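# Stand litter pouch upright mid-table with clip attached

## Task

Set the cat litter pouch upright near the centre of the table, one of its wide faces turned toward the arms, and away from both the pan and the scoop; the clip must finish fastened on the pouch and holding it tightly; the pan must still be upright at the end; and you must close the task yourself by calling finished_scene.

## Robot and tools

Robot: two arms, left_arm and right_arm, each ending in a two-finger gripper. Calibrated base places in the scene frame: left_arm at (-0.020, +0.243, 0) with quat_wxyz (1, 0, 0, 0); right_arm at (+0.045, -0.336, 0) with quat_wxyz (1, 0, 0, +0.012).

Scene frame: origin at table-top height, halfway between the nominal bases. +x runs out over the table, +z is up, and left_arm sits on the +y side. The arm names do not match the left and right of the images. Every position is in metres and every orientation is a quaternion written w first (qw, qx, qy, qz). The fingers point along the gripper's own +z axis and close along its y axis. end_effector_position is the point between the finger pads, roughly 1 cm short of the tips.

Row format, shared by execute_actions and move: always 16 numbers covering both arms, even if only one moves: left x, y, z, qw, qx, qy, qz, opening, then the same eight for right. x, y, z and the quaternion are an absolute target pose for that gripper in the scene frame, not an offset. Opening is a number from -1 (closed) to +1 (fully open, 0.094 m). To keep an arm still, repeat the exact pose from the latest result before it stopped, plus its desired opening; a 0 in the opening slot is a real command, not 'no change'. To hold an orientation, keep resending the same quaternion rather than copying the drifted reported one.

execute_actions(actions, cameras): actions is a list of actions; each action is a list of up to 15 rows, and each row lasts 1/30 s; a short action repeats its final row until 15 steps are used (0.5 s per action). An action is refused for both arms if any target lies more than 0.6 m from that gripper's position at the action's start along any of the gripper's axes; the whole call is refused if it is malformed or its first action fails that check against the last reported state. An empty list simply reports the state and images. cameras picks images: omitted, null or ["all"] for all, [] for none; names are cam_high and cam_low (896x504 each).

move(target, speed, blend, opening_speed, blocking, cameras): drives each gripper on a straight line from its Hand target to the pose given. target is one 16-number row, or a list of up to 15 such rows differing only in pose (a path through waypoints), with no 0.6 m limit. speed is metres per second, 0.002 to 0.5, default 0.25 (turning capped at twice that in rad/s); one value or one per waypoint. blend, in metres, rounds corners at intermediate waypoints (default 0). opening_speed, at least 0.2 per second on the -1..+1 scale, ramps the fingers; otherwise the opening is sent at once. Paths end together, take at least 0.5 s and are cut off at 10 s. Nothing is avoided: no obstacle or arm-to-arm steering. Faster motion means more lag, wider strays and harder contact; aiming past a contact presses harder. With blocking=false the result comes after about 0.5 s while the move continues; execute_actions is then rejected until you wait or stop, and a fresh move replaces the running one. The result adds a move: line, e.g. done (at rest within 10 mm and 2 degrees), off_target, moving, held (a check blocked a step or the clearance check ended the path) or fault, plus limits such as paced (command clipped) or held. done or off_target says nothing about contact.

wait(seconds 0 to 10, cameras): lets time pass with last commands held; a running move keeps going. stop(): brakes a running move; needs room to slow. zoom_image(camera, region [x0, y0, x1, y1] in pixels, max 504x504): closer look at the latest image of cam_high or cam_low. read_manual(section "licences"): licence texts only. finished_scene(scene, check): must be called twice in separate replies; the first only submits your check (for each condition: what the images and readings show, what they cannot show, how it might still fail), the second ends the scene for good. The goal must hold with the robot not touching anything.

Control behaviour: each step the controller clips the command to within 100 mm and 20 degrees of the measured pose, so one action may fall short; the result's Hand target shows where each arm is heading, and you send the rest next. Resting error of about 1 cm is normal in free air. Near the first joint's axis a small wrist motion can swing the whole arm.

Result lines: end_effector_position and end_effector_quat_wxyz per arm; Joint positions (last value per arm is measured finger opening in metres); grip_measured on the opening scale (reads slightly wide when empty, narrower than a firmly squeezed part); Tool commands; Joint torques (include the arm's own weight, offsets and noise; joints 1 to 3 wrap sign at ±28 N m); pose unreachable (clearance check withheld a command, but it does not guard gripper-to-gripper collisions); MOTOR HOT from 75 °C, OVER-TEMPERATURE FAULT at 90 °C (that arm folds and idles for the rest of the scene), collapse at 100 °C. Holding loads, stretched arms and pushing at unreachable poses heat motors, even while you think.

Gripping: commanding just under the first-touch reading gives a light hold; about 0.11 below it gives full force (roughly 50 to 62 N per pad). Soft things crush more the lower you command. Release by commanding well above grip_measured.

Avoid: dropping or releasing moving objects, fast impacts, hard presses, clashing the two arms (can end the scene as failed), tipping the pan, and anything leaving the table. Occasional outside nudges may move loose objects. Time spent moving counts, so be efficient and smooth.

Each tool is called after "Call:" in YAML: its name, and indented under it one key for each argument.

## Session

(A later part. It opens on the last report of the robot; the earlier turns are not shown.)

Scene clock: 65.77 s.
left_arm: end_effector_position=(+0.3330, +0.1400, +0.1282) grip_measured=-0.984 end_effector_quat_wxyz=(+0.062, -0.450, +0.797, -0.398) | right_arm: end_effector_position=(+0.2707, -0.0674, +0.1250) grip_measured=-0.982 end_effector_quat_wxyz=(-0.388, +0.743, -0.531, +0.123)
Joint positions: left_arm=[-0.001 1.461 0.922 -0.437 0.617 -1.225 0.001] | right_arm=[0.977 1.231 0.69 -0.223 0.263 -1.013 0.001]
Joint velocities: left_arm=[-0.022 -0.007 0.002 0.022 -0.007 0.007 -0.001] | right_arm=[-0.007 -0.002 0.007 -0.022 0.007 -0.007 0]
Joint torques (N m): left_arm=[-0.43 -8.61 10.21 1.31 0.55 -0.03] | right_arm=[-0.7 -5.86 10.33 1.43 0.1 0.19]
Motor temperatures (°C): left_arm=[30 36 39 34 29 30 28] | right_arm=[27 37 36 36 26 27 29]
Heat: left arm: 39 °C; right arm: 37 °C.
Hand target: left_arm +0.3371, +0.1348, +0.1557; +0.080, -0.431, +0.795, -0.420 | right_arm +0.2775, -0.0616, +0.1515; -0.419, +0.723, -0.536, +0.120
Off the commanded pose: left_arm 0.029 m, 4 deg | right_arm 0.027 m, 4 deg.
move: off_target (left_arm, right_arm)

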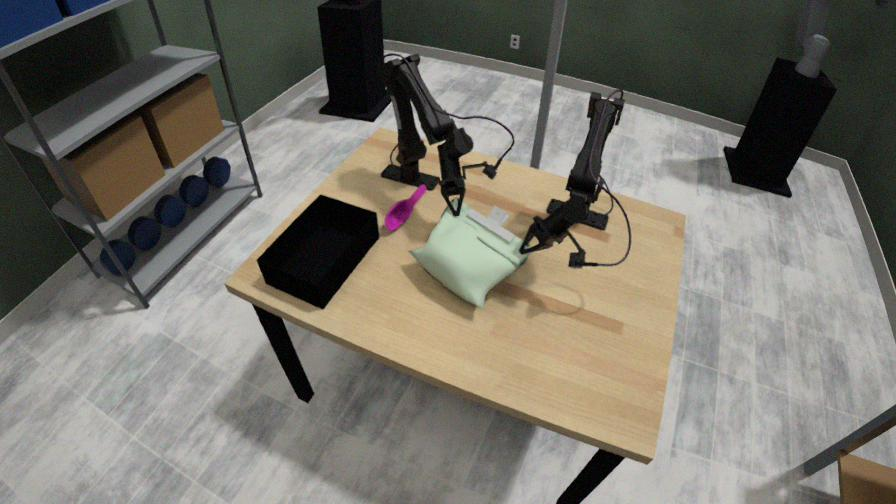

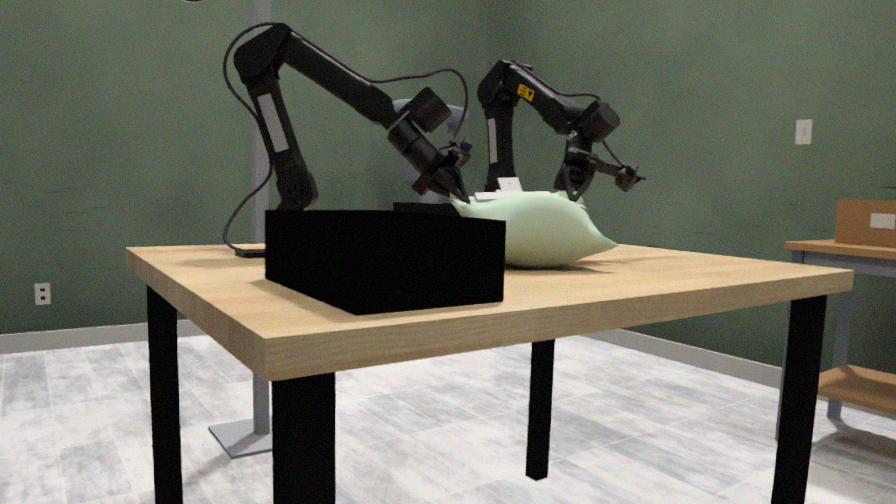

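Call:
move:
  target: [0.324, 0.112, 0.211, 0.0067, -0.5141, 0.7800, -0.3566, -1.0, 0.290, -0.088, 0.210, -0.3872, 0.7163, -0.5804, 0.0036, -1.0]
  speed: 0.08

Call:
zoom_image:
  camera: "cam_high"
  region: [400, 160, 600, 320]

Call:
zoom_image:
  camera: "cam_low"
  region: [380, 120, 680, 300]

Scene clock: 68.57 s.
left_arm: end_effector_position=(+0.3186, +0.1214, +0.1894) grip_measured=-0.984 end_effector_quat_wxyz=(+0.002, -0.532, +0.780, -0.329) | right_arm: end_effector_position=(+0.2767, -0.0945, +0.1806) grip_measured=-0.982 end_effector_quat_wxyz=(-0.348, +0.733, -0.584, -0.005)
Joint positions: left_arm=[-0.113 1.467 1.268 -0.892 0.487 -1.431 0.001] | right_arm=[0.72 1.19 0.972 -0.65 -0.111 -1.013 0.001]
Joint velocities: left_arm=[0.007 -0.002 -0.007 -0.022 -0.022 -0.066 0] | right_arm=[-0.007 -0.002 0.002 -0.066 -0.022 -0.037 0.001]
Joint torques (N m): left_arm=[-0.69 -5.71 11.19 1.31 0.66 -0.04] | right_arm=[-1.05 -4.71 11.38 1.55 0.05 0.07]
Motor temperatures (°C): left_arm=[30 36 39 34 29 30 29] | right_arm=[27 37 37 36 26 27 29]
Heat: left arm: 39 °C; right arm: 37 °C.
Hand target: left_arm +0.3236, +0.1127, +0.2109; +0.008, -0.515, +0.780, -0.355 | right_arm +0.2888, -0.0904, +0.2110; -0.388, +0.716, -0.580, +0.005
Off the commanded pose: left_arm 0.024 m, 4 deg | right_arm 0.033 m, 5 deg.
move: off_target (left_arm, right_arm)

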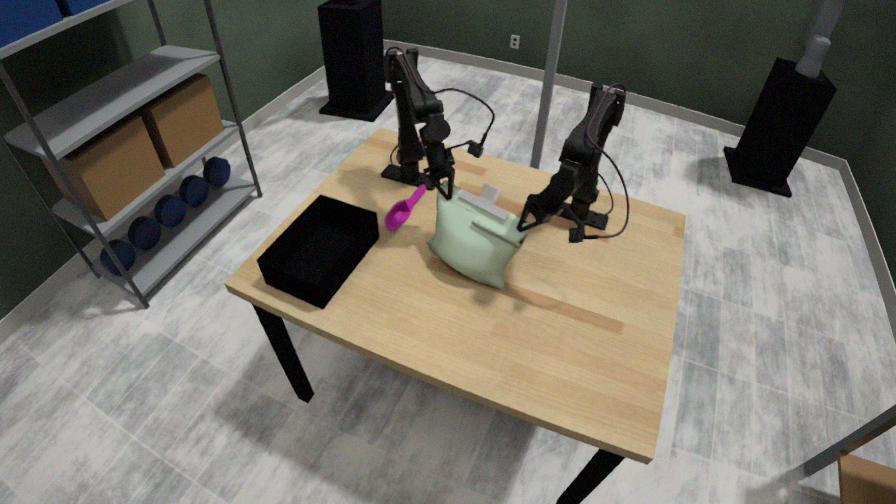

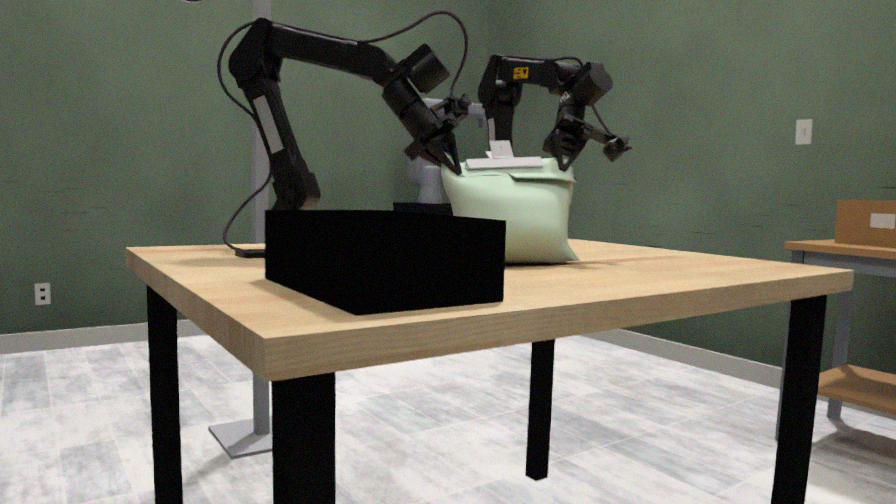

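Scaled by 2.520.

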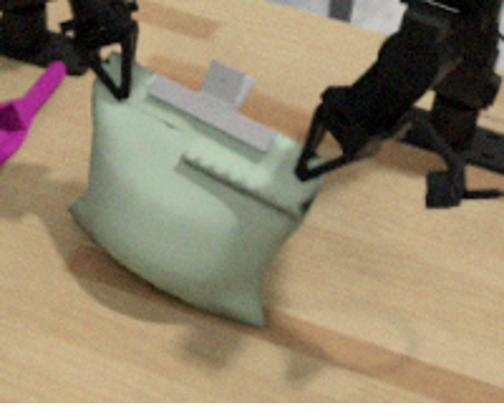

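Scaled by 1.680.

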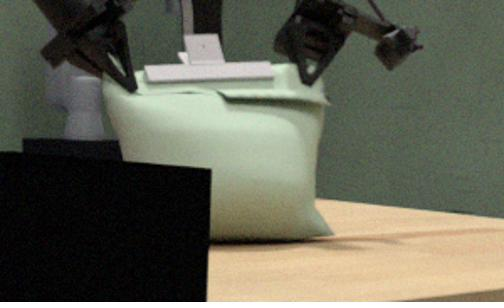

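Call:
move:
  target: [0.281, 0.099, 0.212, -0.0833, -0.6081, 0.7428, -0.2674, -1.0, 0.272, -0.102, 0.217, -0.3389, 0.6913, -0.6224, -0.1410, -1.0]
  speed: 0.08

Call:
zoom_image:
  camera: "cam_high"
  region: [400, 140, 600, 300]

Call:
zoom_image:
  camera: "cam_low"
  region: [380, 120, 680, 300]

Scene clock: 71.43 s.
left_arm: end_effector_position=(+0.2771, +0.1107, +0.1925) grip_measured=-0.984 end_effector_quat_wxyz=(-0.080, -0.623, +0.741, -0.237) | right_arm: end_effector_position=(+0.2588, -0.1116, +0.1910) grip_measured=-0.982 end_effector_quat_wxyz=(-0.300, +0.702, -0.630, -0.142)
Joint positions: left_arm=[-0.195 1.495 1.389 -1.174 0.42 -1.657 0.001] | right_arm=[0.544 1.219 1.073 -0.88 -0.422 -0.99 0.001]
Joint velocities: left_arm=[0.007 0.002 -0.007 -0.022 0.037 -0.022 -0.001] | right_arm=[-0.017 -0.017 -0.007 -0.037 -0.066 0.007 0]
Joint torques (N m): left_arm=[-1.02 -5.7 11.1 0.91 0.69 -0.01] | right_arm=[-0.79 -3.63 11.48 1.4 -0.46 0.18]
Motor temperatures (°C): left_arm=[30 36 40 34 29 30 29] | right_arm=[27 37 38 36 26 27 29]
Heat: left arm: 40 °C; right arm: 38 °C.
Hand target: left_arm +0.2800, +0.1000, +0.2125; -0.082, -0.609, +0.743, -0.266 | right_arm +0.2709, -0.1040, +0.2177; -0.340, +0.692, -0.622, -0.140
Off the commanded pose: left_arm 0.023 m, 4 deg | right_arm 0.031 m, 5 deg.
move: off_target (left_arm, right_arm)

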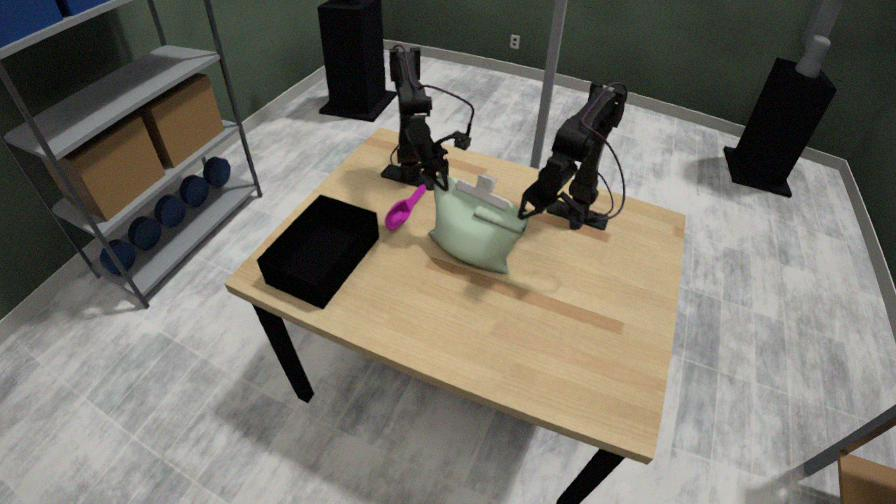

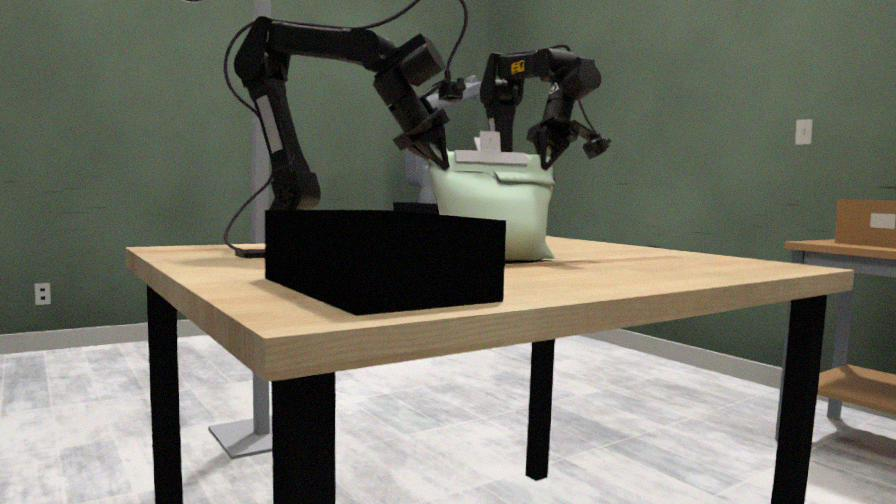

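Scaled by 2.520.

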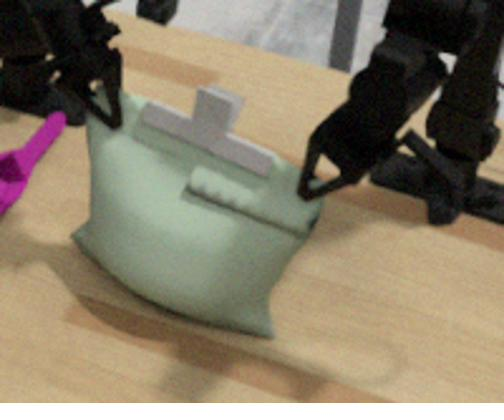

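Scaled by 1.680.

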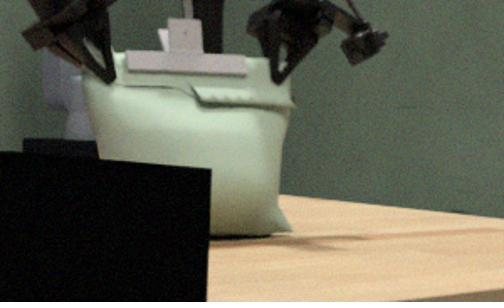

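Call:
move:
  target: [0.2505, 0.089, 0.2195, -0.1711, -0.6861, 0.6861, -0.1711, -1.0, 0.265, -0.108, 0.226, -0.2819, 0.6485, -0.6485, -0.2819, -1.0]
  speed: 0.08

Call:
zoom_image:
  camera: "cam_high"
  region: [400, 140, 600, 300]

Call:
zoom_image:
  camera: "cam_low"
  region: [380, 120, 680, 300]

Scene clock: 74.33 s.
left_arm: end_effector_position=(+0.2481, +0.1043, +0.2008) grip_measured=-0.985 end_effector_quat_wxyz=(+0.155, +0.699, -0.685, +0.137) | right_arm: end_effector_position=(+0.2574, -0.1206, +0.1999) grip_measured=-0.983 end_effector_quat_wxyz=(-0.243, +0.647, -0.671, -0.268)
Joint positions: left_arm=[-0.243 1.597 1.562 -1.452 0.409 -1.851 0.001] | right_arm=[0.387 1.351 1.198 -1.091 -0.676 -1.008 0.001]
Joint velocities: left_arm=[0.012 0.002 -0.002 0.007 -0.007 -0.037 -0.001] | right_arm=[0.012 -0.012 -0.012 -0.081 -0.051 -0.007 0]
Joint torques (N m): left_arm=[-1.09 -6.08 10.76 0.53 0.93 -0.11] | right_arm=[-0.58 -4.66 10.88 0.93 -1.08 -0.03]
Motor temperatures (°C): left_arm=[30 36 41 34 29 30 29] | right_arm=[27 37 39 36 26 27 29]
Heat: left arm: 41 °C; right arm: 39 °C.
Hand target: left_arm +0.2498, +0.0902, +0.2203; +0.169, +0.687, -0.686, +0.170 | right_arm +0.2643, -0.1105, +0.2259; -0.283, +0.649, -0.649, -0.280
Off the commanded pose: left_arm 0.024 m, 5 deg | right_arm 0.030 m, 5 deg.
move: off_target (left_arm, right_arm)

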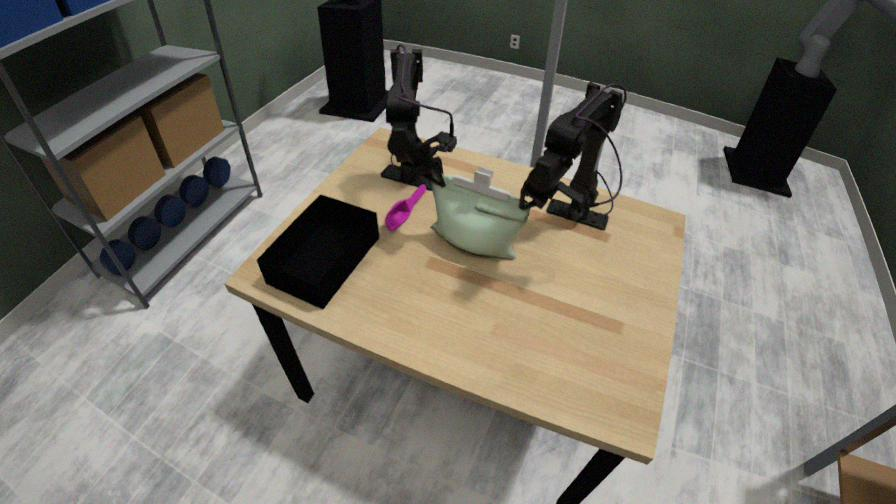

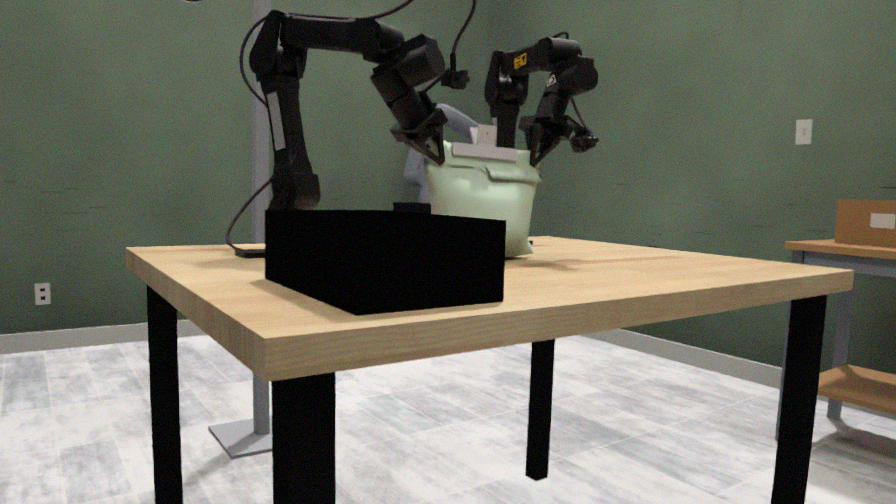

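Scaled by 2.520.

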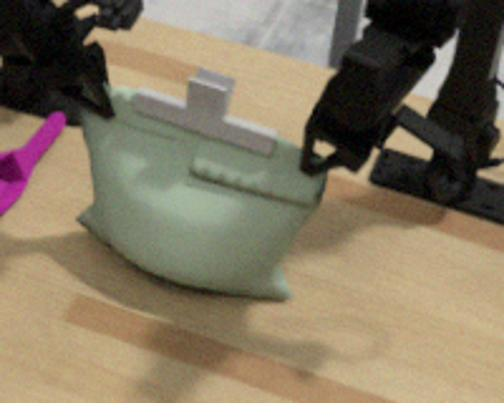

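Scaled by 1.680.

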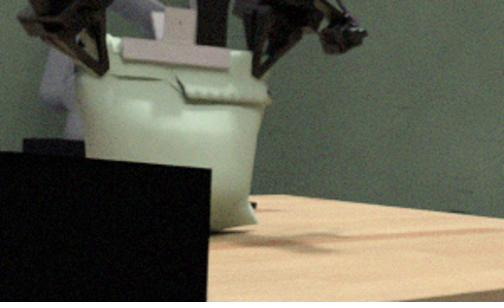

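Call:
move:
  target: [0.2505, 0.089, 0.200, -0.1711, -0.6861, 0.6861, -0.1711, -1.0, 0.265, -0.108, 0.206, -0.2819, 0.6485, -0.6485, -0.2819, -1.0]
  speed: 0.05

Call:
zoom_image:
  camera: "cam_high"
  region: [400, 140, 600, 300]

Call:
zoom_image:
  camera: "cam_low"
  region: [400, 100, 600, 280]

Scene clock: 76.07 s.
left_arm: end_effector_position=(+0.2499, +0.1035, +0.1902) grip_measured=-0.985 end_effector_quat_wxyz=(+0.156, +0.699, -0.684, +0.137) | right_arm: end_effector_position=(+0.2602, -0.1196, +0.1965) grip_measured=-0.983 end_effector_quat_wxyz=(-0.249, +0.650, -0.668, -0.264)
Joint positions: left_arm=[-0.243 1.597 1.518 -1.408 0.411 -1.852 0.001] | right_arm=[0.387 1.351 1.181 -1.061 -0.674 -1.012 0.001]
Joint velocities: left_arm=[-0.012 0.007 0.007 0.066 0.037 0.007 -0.001] | right_arm=[0.002 -0.002 0.002 -0.022 0.066 -0.007 0.001]
Joint torques (N m): left_arm=[-0.81 -7.35 6.27 0.89 0.94 0.03] | right_arm=[-0.25 -4.64 6.01 1.26 -1.11 -0.02]
Motor temperatures (°C): left_arm=[30 36 41 33 29 30 29] | right_arm=[27 37 39 36 27 27 29]
Heat: left arm: 41 °C; right arm: 39 °C.
Hand target: left_arm +0.2499, +0.0898, +0.2002; +0.172, +0.685, -0.687, +0.169 | right_arm +0.2643, -0.1093, +0.2068; -0.280, +0.650, -0.648, -0.282
Off the commanded pose: left_arm 0.018 m, 4 deg | right_arm 0.016 m, 5 deg.
move: off_target (left_arm, right_arm)

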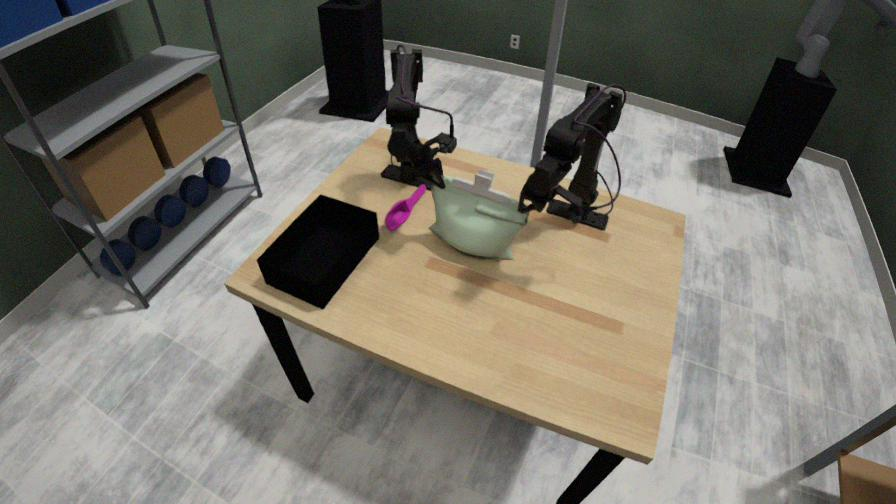

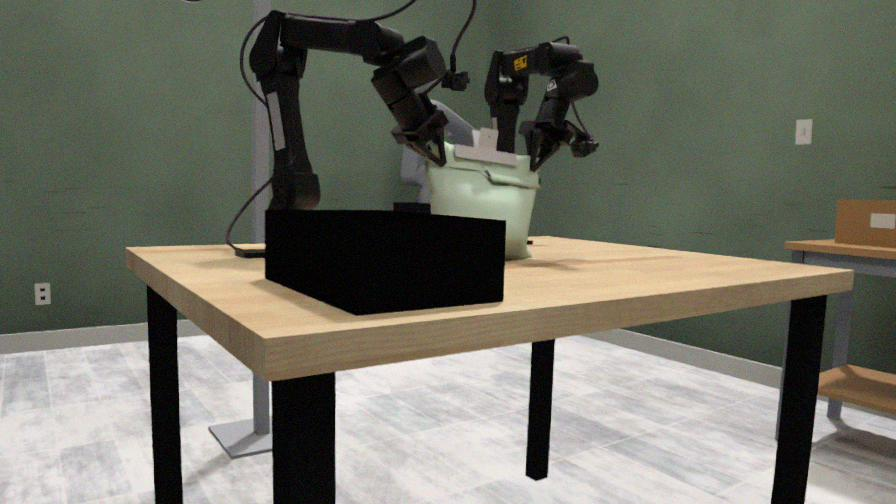

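Scaled by 2.520.

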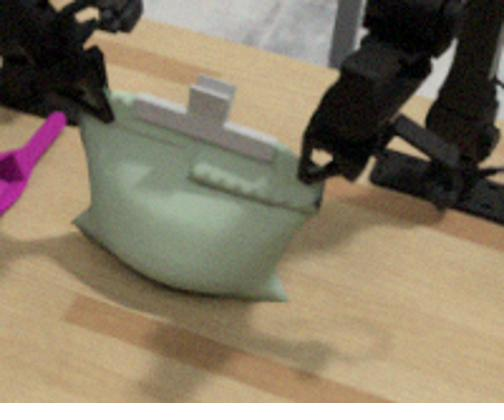

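Scaled by 2.520.

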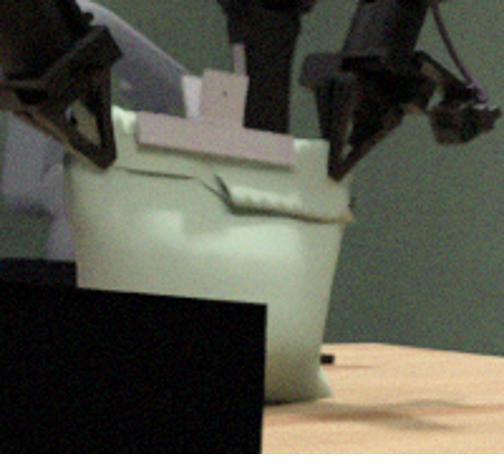

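Call:
move:
  target: [0.2505, 0.089, 0.184, -0.1711, -0.6861, 0.6861, -0.1711, -1.0, 0.265, -0.108, 0.186, -0.2819, 0.6485, -0.6485, -0.2819, -1.0]
  speed: 0.04

Call:
zoom_image:
  camera: "cam_high"
  region: [400, 140, 600, 300]

Call:
zoom_image:
  camera: "cam_low"
  region: [400, 100, 600, 280]

Scene clock: 77.33 s.
left_arm: end_effector_position=(+0.2516, +0.1022, +0.1738) grip_measured=-0.985 end_effector_quat_wxyz=(+0.159, +0.698, -0.684, +0.138) | right_arm: end_effector_position=(+0.2651, -0.1198, +0.1810) grip_measured=-0.983 end_effector_quat_wxyz=(-0.257, +0.648, -0.668, -0.262)
Joint positions: left_arm=[-0.243 1.597 1.451 -1.342 0.416 -1.852 0.001] | right_arm=[0.378 1.351 1.115 -0.98 -0.676 -1.013 0.001]
Joint velocities: left_arm=[-0.007 0.002 0.017 -0.007 -0.066 0.007 0.001] | right_arm=[-0.007 0.002 0.002 0.037 -0.066 -0.007 0]
Joint torques (N m): left_arm=[-0.9 -8.31 5.74 0.85 0.87 -0.03] | right_arm=[0.72 -4.81 4.63 1.33 -1.04 0]
Motor temperatures (°C): left_arm=[30 36 41 33 29 30 29] | right_arm=[27 37 38 36 27 27 29]
Heat: left arm: 41 °C; right arm: 38 °C.
Hand target: left_arm +0.2500, +0.0897, +0.1841; +0.172, +0.685, -0.687, +0.170 | right_arm +0.2644, -0.1091, +0.1866; -0.280, +0.650, -0.648, -0.282
Off the commanded pose: left_arm 0.017 m, 4 deg | right_arm 0.013 m, 4 deg.
move: off_target (left_arm, right_arm)

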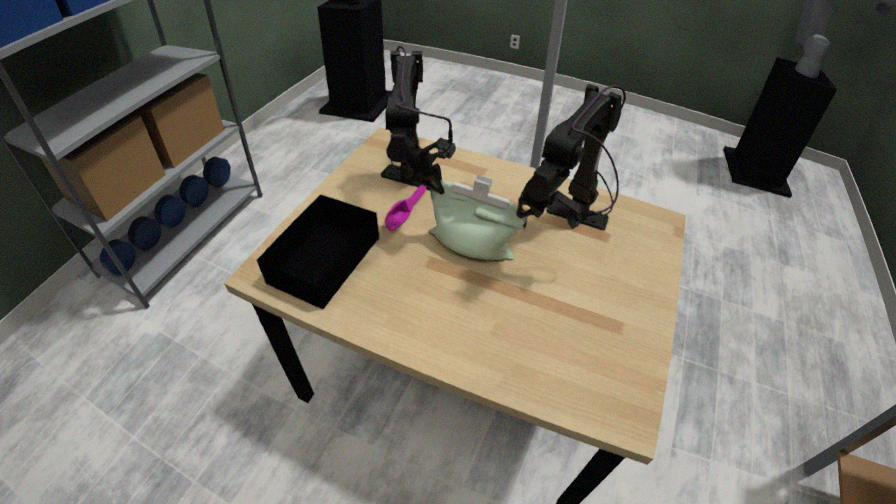

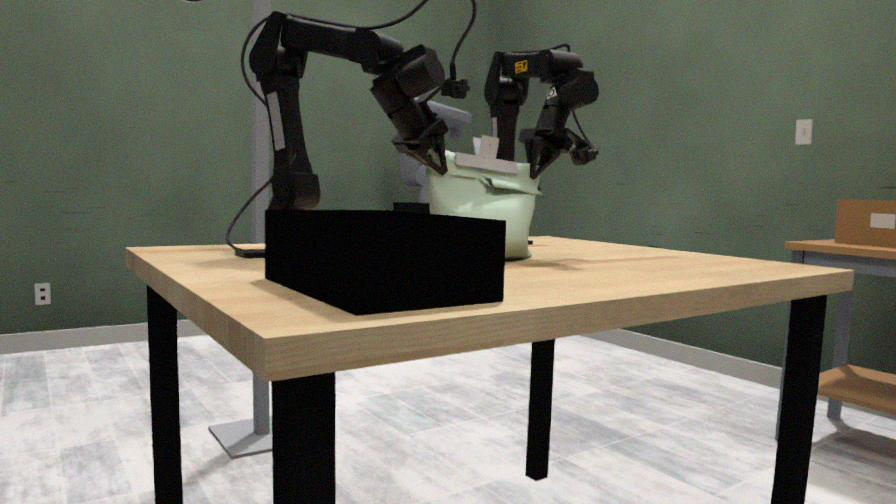

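Scaled by 2.520.

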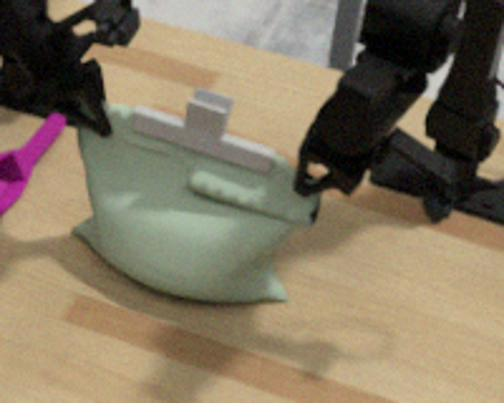

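Scaled by 2.520.

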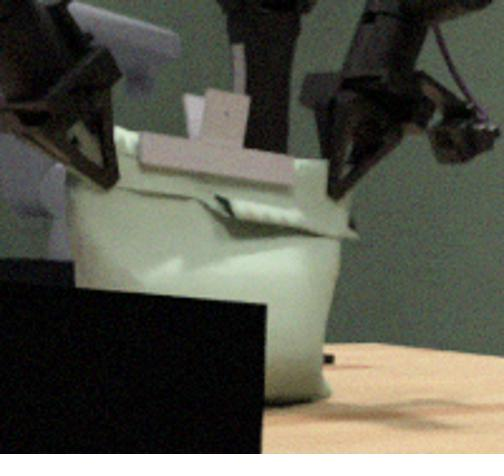

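Call:
move:
  target: [0.2505, 0.092, 0.174, -0.1711, -0.6861, 0.6861, -0.1711, -1.0, 0.262, -0.111, 0.172, -0.2819, 0.6485, -0.6485, -0.2819, -1.0]
  speed: 0.04

Call:
zoom_image:
  camera: "cam_high"
  region: [400, 140, 600, 300]

Call:
zoom_image:
  camera: "cam_low"
  region: [400, 100, 600, 280]

Scene clock: 78.80 s.
left_arm: end_effector_position=(+0.2498, +0.1026, +0.1651) grip_measured=-0.985 end_effector_quat_wxyz=(+0.160, +0.697, -0.685, +0.138) | right_arm: end_effector_position=(+0.2660, -0.1187, +0.1703) grip_measured=-0.983 end_effector_quat_wxyz=(-0.268, +0.648, -0.663, -0.263)
Joint positions: left_arm=[-0.242 1.59 1.409 -1.31 0.418 -1.847 0.001] | right_arm=[0.375 1.341 1.053 -0.907 -0.689 -1.013 0.001]
Joint velocities: left_arm=[0.002 -0.017 -0.012 0.022 -0.051 0.125 0] | right_arm=[-0.017 0.002 -0.012 0.051 -0.066 0.007 0.001]
Joint torques (N m): left_arm=[-0.25 -7.97 5.6 0.87 0.87 0.03] | right_arm=[0.44 -4.62 4.74 1.18 -0.95 -0.07]
Motor temperatures (°C): left_arm=[30 36 40 33 29 30 29] | right_arm=[27 37 38 35 27 27 29]
Heat: left arm: 40 °C; right arm: 38 °C.
Hand target: left_arm +0.2502, +0.0926, +0.1742; +0.172, +0.686, -0.687, +0.170 | right_arm +0.2618, -0.1115, +0.1724; -0.281, +0.649, -0.648, -0.282
Off the commanded pose: left_arm 0.014 m, 4 deg | right_arm 0.009 m, 3 deg.
move: off_target (left_arm, right_arm)

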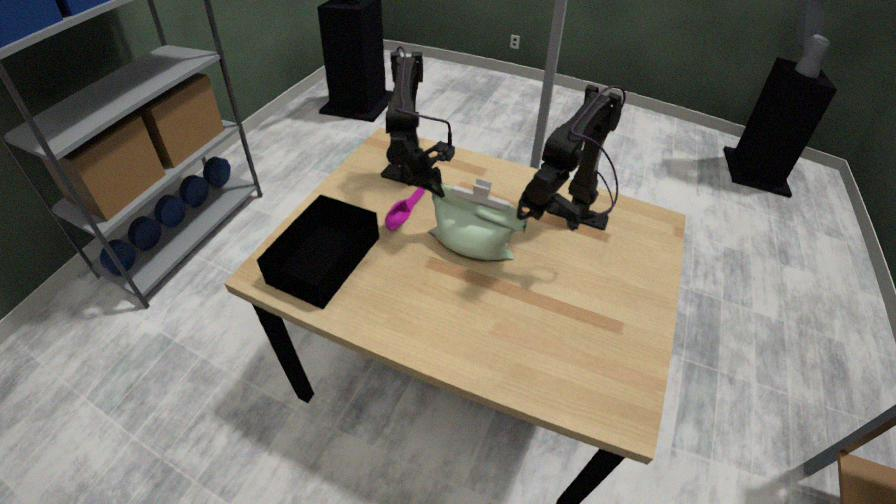

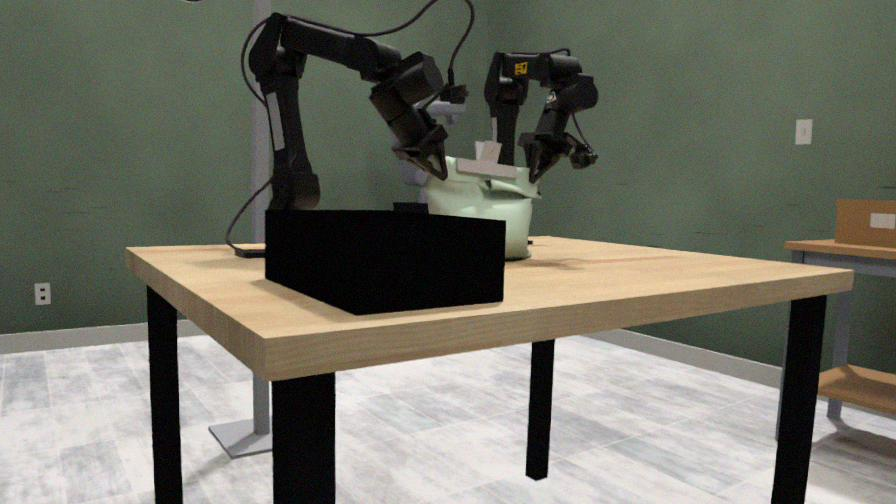

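Scaled by 2.520.

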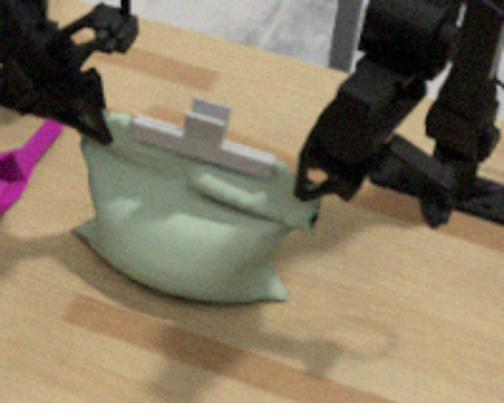

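Scaled by 2.520.

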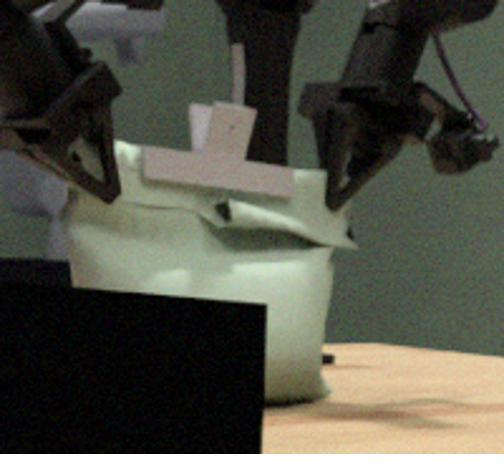

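Call:
move:
  target: [0.2505, 0.090, 0.206, -0.1711, -0.6861, 0.6861, -0.1711, -1.0, 0.262, -0.109, 0.212, -0.2819, 0.6485, -0.6485, -0.2819, -1.0]
  speed: 0.04

Call:
zoom_image:
  camera: "cam_high"
  region: [400, 140, 600, 300]

Call:
zoom_image:
  camera: "cam_low"
  region: [400, 100, 600, 280]

Scene clock: 80.47 s.
left_arm: end_effector_position=(+0.2487, +0.1028, +0.1865) grip_measured=-0.985 end_effector_quat_wxyz=(+0.159, +0.696, -0.686, +0.140) | right_arm: end_effector_position=(+0.2588, -0.1221, +0.1881) grip_measured=-0.983 end_effector_quat_wxyz=(-0.250, +0.644, -0.671, -0.270)
Joint positions: left_arm=[-0.242 1.59 1.494 -1.39 0.418 -1.846 0.001] | right_arm=[0.373 1.341 1.136 -1.032 -0.69 -1.013 0.001]
Joint velocities: left_arm=[-0.017 -0.012 0.002 0.007 -0.037 -0.007 0] | right_arm=[-0.012 -0.007 0.012 -0.066 -0.066 -0.066 -0.001]
Joint torques (N m): left_arm=[-0.7 -6.65 10.4 0.45 0.88 -0.06] | right_arm=[1.17 -5.2 10.5 0.88 -0.98 0.11]
Motor temperatures (°C): left_arm=[30 36 41 33 29 30 29] | right_arm=[27 37 38 35 27 27 29]
Heat: left arm: 41 °C; right arm: 38 °C.
Hand target: left_arm +0.2502, +0.0907, +0.2058; +0.171, +0.686, -0.687, +0.171 | right_arm +0.2608, -0.1104, +0.2120; -0.281, +0.649, -0.648, -0.282
Off the commanded pose: left_arm 0.023 m, 4 deg | right_arm 0.027 m, 5 deg.
move: off_target (left_arm, right_arm)

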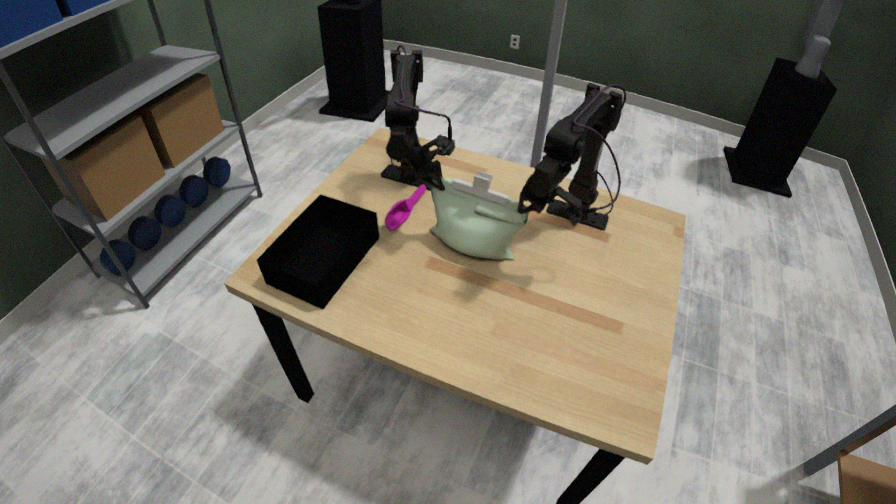

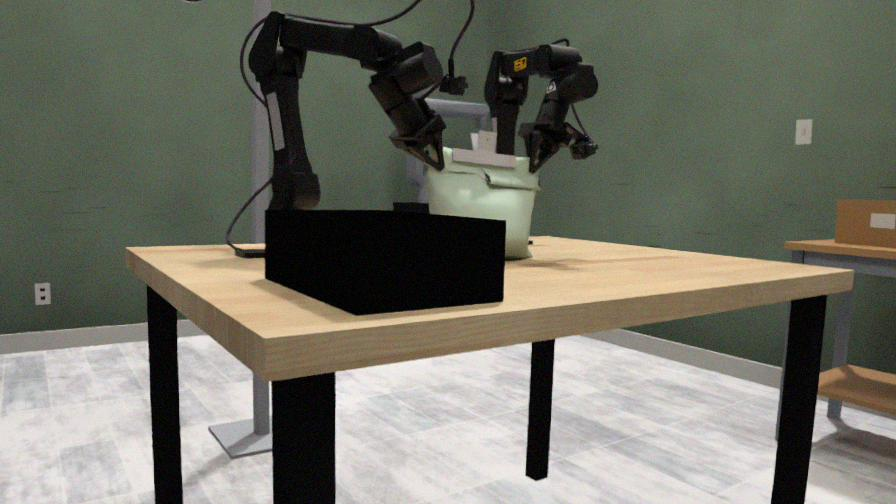

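Scaled by 2.520.

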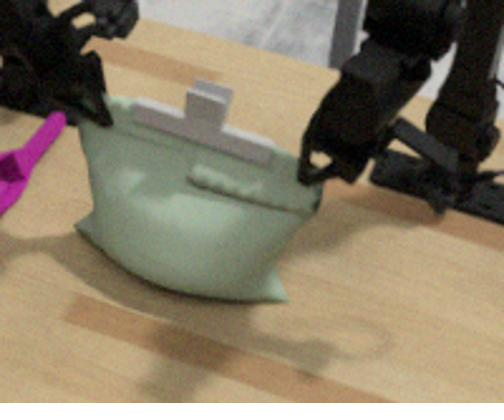

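Scaled by 2.520.

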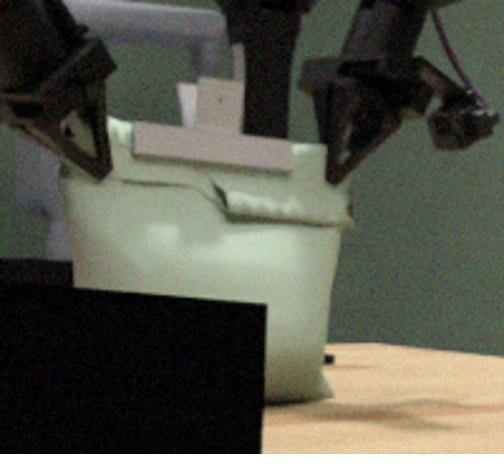

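Call:
move:
  target: [0.2505, 0.090, 0.206, -0.1711, -0.6861, 0.6861, -0.1711, -0.7, 0.262, -0.109, 0.212, -0.2819, 0.6485, -0.6485, -0.2819, -0.7]
  speed: 0.04
  opening_speed: 0.25

Call:
zoom_image:
  camera: "cam_high"
  region: [400, 140, 600, 300]

Call:
zoom_image:
  camera: "cam_low"
  region: [400, 100, 600, 280]

Scene clock: 82.13 s.
left_arm: end_effector_position=(+0.2503, +0.0930, +0.1969) grip_measured=-0.701 end_effector_quat_wxyz=(+0.173, +0.689, -0.685, +0.161) | right_arm: end_effector_position=(+0.2594, -0.1164, +0.1975) grip_measured=-0.702 end_effector_quat_wxyz=(-0.261, +0.646, -0.662, -0.278)
Joint positions: left_arm=[-0.246 1.59 1.519 -1.391 0.466 -1.848 0.014] | right_arm=[0.38 1.341 1.157 -1.028 -0.712 -1.008 0.014]
Joint velocities: left_arm=[0.012 0.002 -0.002 0.022 0.051 0.037 0.001] | right_arm=[-0.007 -0.012 -0.002 -0.007 -0.022 0.037 0]
Joint torques (N m): left_arm=[-0.43 -6.53 8.38 0.55 0.34 -0.08] | right_arm=[0.83 -4.74 8.84 0.85 -0.66 0.08]
Motor temperatures (°C): left_arm=[30 36 41 33 29 30 29] | right_arm=[27 37 38 35 27 27 29]
Heat: left arm: 41 °C; right arm: 38 °C.
Hand target: left_arm +0.2505, +0.0901, +0.2058; +0.171, +0.686, -0.687, +0.171 | right_arm +0.2614, -0.1097, +0.2123; -0.282, +0.649, -0.648, -0.282
Off the commanded pose: left_arm 0.010 m, 1 deg | right_arm 0.017 m, 3 deg.
move: off_target (right_arm)

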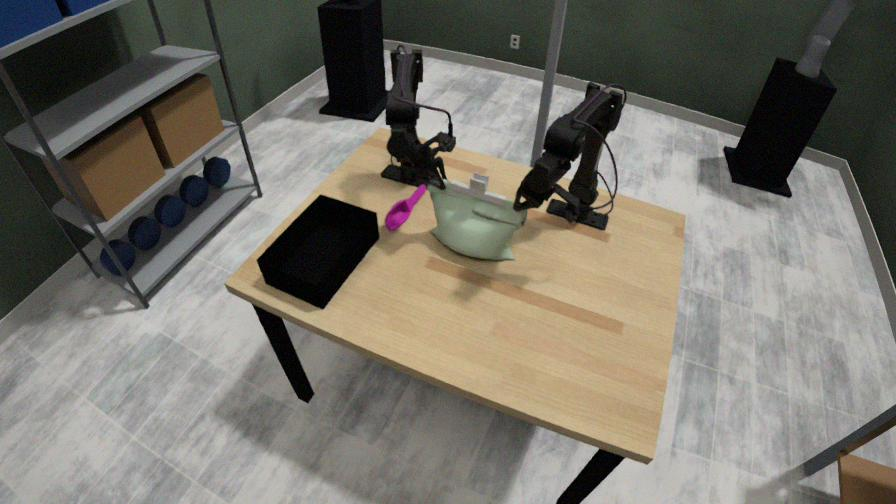

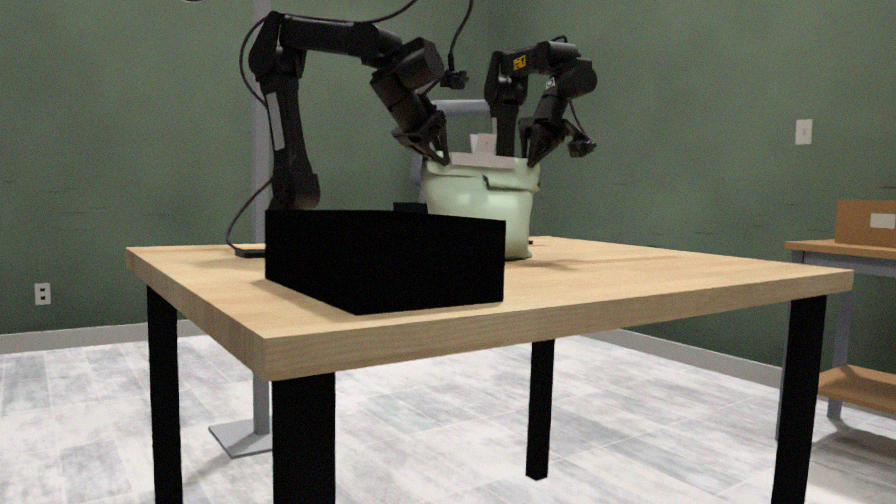

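Scaled by 2.520.

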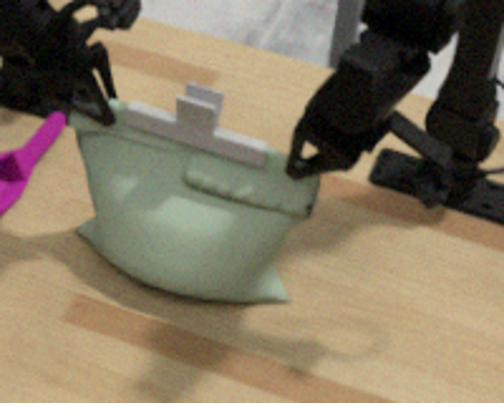

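Scaled by 2.520.

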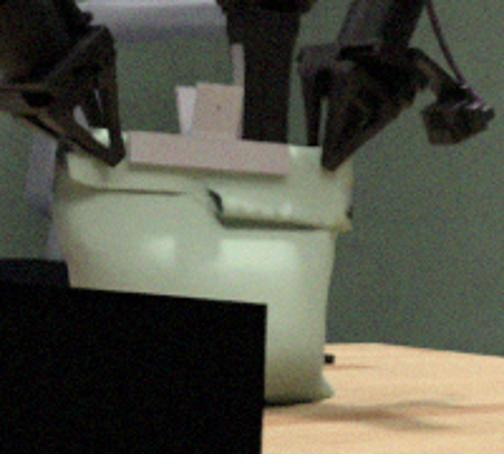

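Call:
move:
  target: [0.2505, 0.090, 0.206, -0.1711, -0.6861, 0.6861, -0.1711, -0.2, 0.262, -0.109, 0.212, -0.2819, 0.6485, -0.6485, -0.2819, -0.2]
  speed: 0.04
  opening_speed: 0.25

Call:
zoom_image:
  camera: "cam_high"
  region: [400, 140, 600, 300]

Call:
zoom_image:
  camera: "cam_low"
  region: [400, 100, 600, 280]

Scene clock: 84.57 s.
left_arm: end_effector_position=(+0.2503, +0.0930, +0.1970) grip_measured=-0.202 end_effector_quat_wxyz=(+0.174, +0.689, -0.685, +0.161) | right_arm: end_effector_position=(+0.2601, -0.1161, +0.1978) grip_measured=-0.202 end_effector_quat_wxyz=(-0.263, +0.646, -0.661, -0.277)
Joint positions: left_arm=[-0.246 1.59 1.519 -1.391 0.467 -1.85 0.038] | right_arm=[0.38 1.341 1.157 -1.024 -0.712 -1.007 0.037]
Joint velocities: left_arm=[-0.017 -0.022 0.017 0.007 -0.11 0.007 -0.001] | right_arm=[0.012 0.007 -0.002 -0.066 -0.007 -0.095 0.001]
Joint torques (N m): left_arm=[-0.66 -6.53 8.12 0.55 0.34 -0.07] | right_arm=[0.75 -4.71 8.9 0.85 -0.68 0.05]
Motor temperatures (°C): left_arm=[30 36 40 33 29 30 29] | right_arm=[27 37 38 35 27 27 29]
Heat: left arm: 40 °C; right arm: 38 °C.
Hand target: left_arm +0.2504, +0.0900, +0.2058; +0.171, +0.686, -0.686, +0.171 | right_arm +0.2615, -0.1095, +0.2121; -0.282, +0.649, -0.648, -0.282
Off the commanded pose: left_arm 0.010 m, 1 deg | right_arm 0.016 m, 3 deg.
move: off_target (right_arm)

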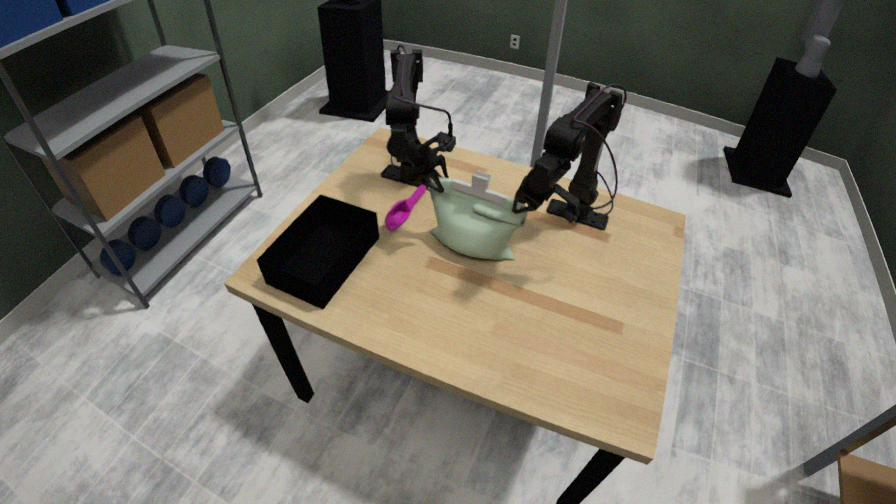

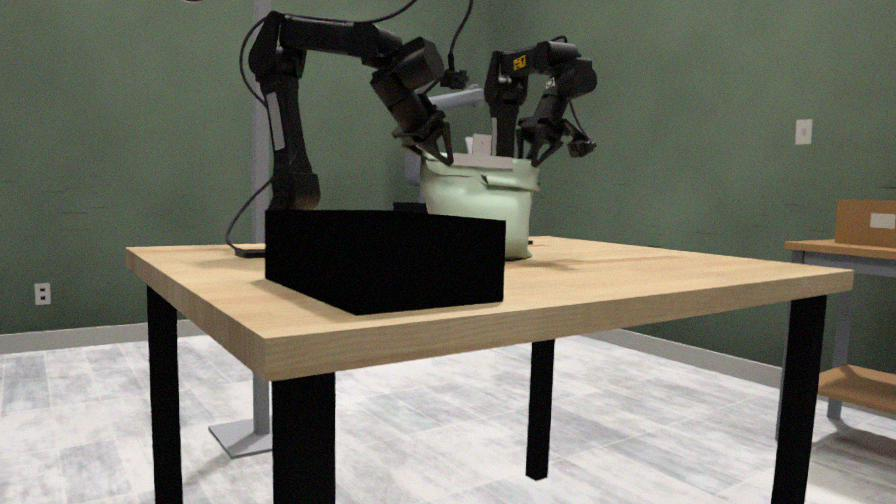

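Scaled by 2.520.

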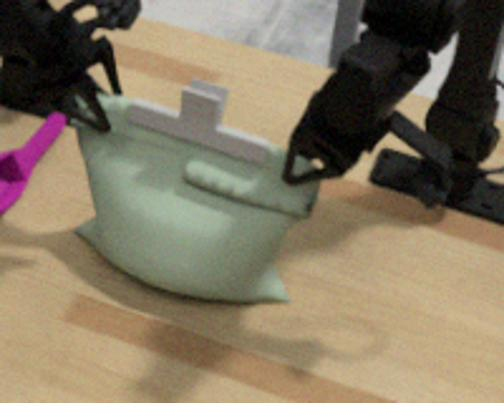

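Scaled by 2.520.

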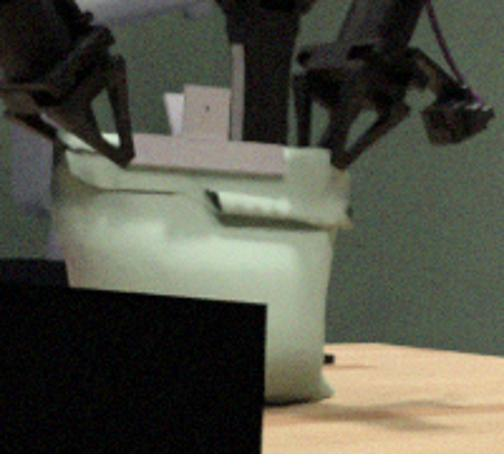

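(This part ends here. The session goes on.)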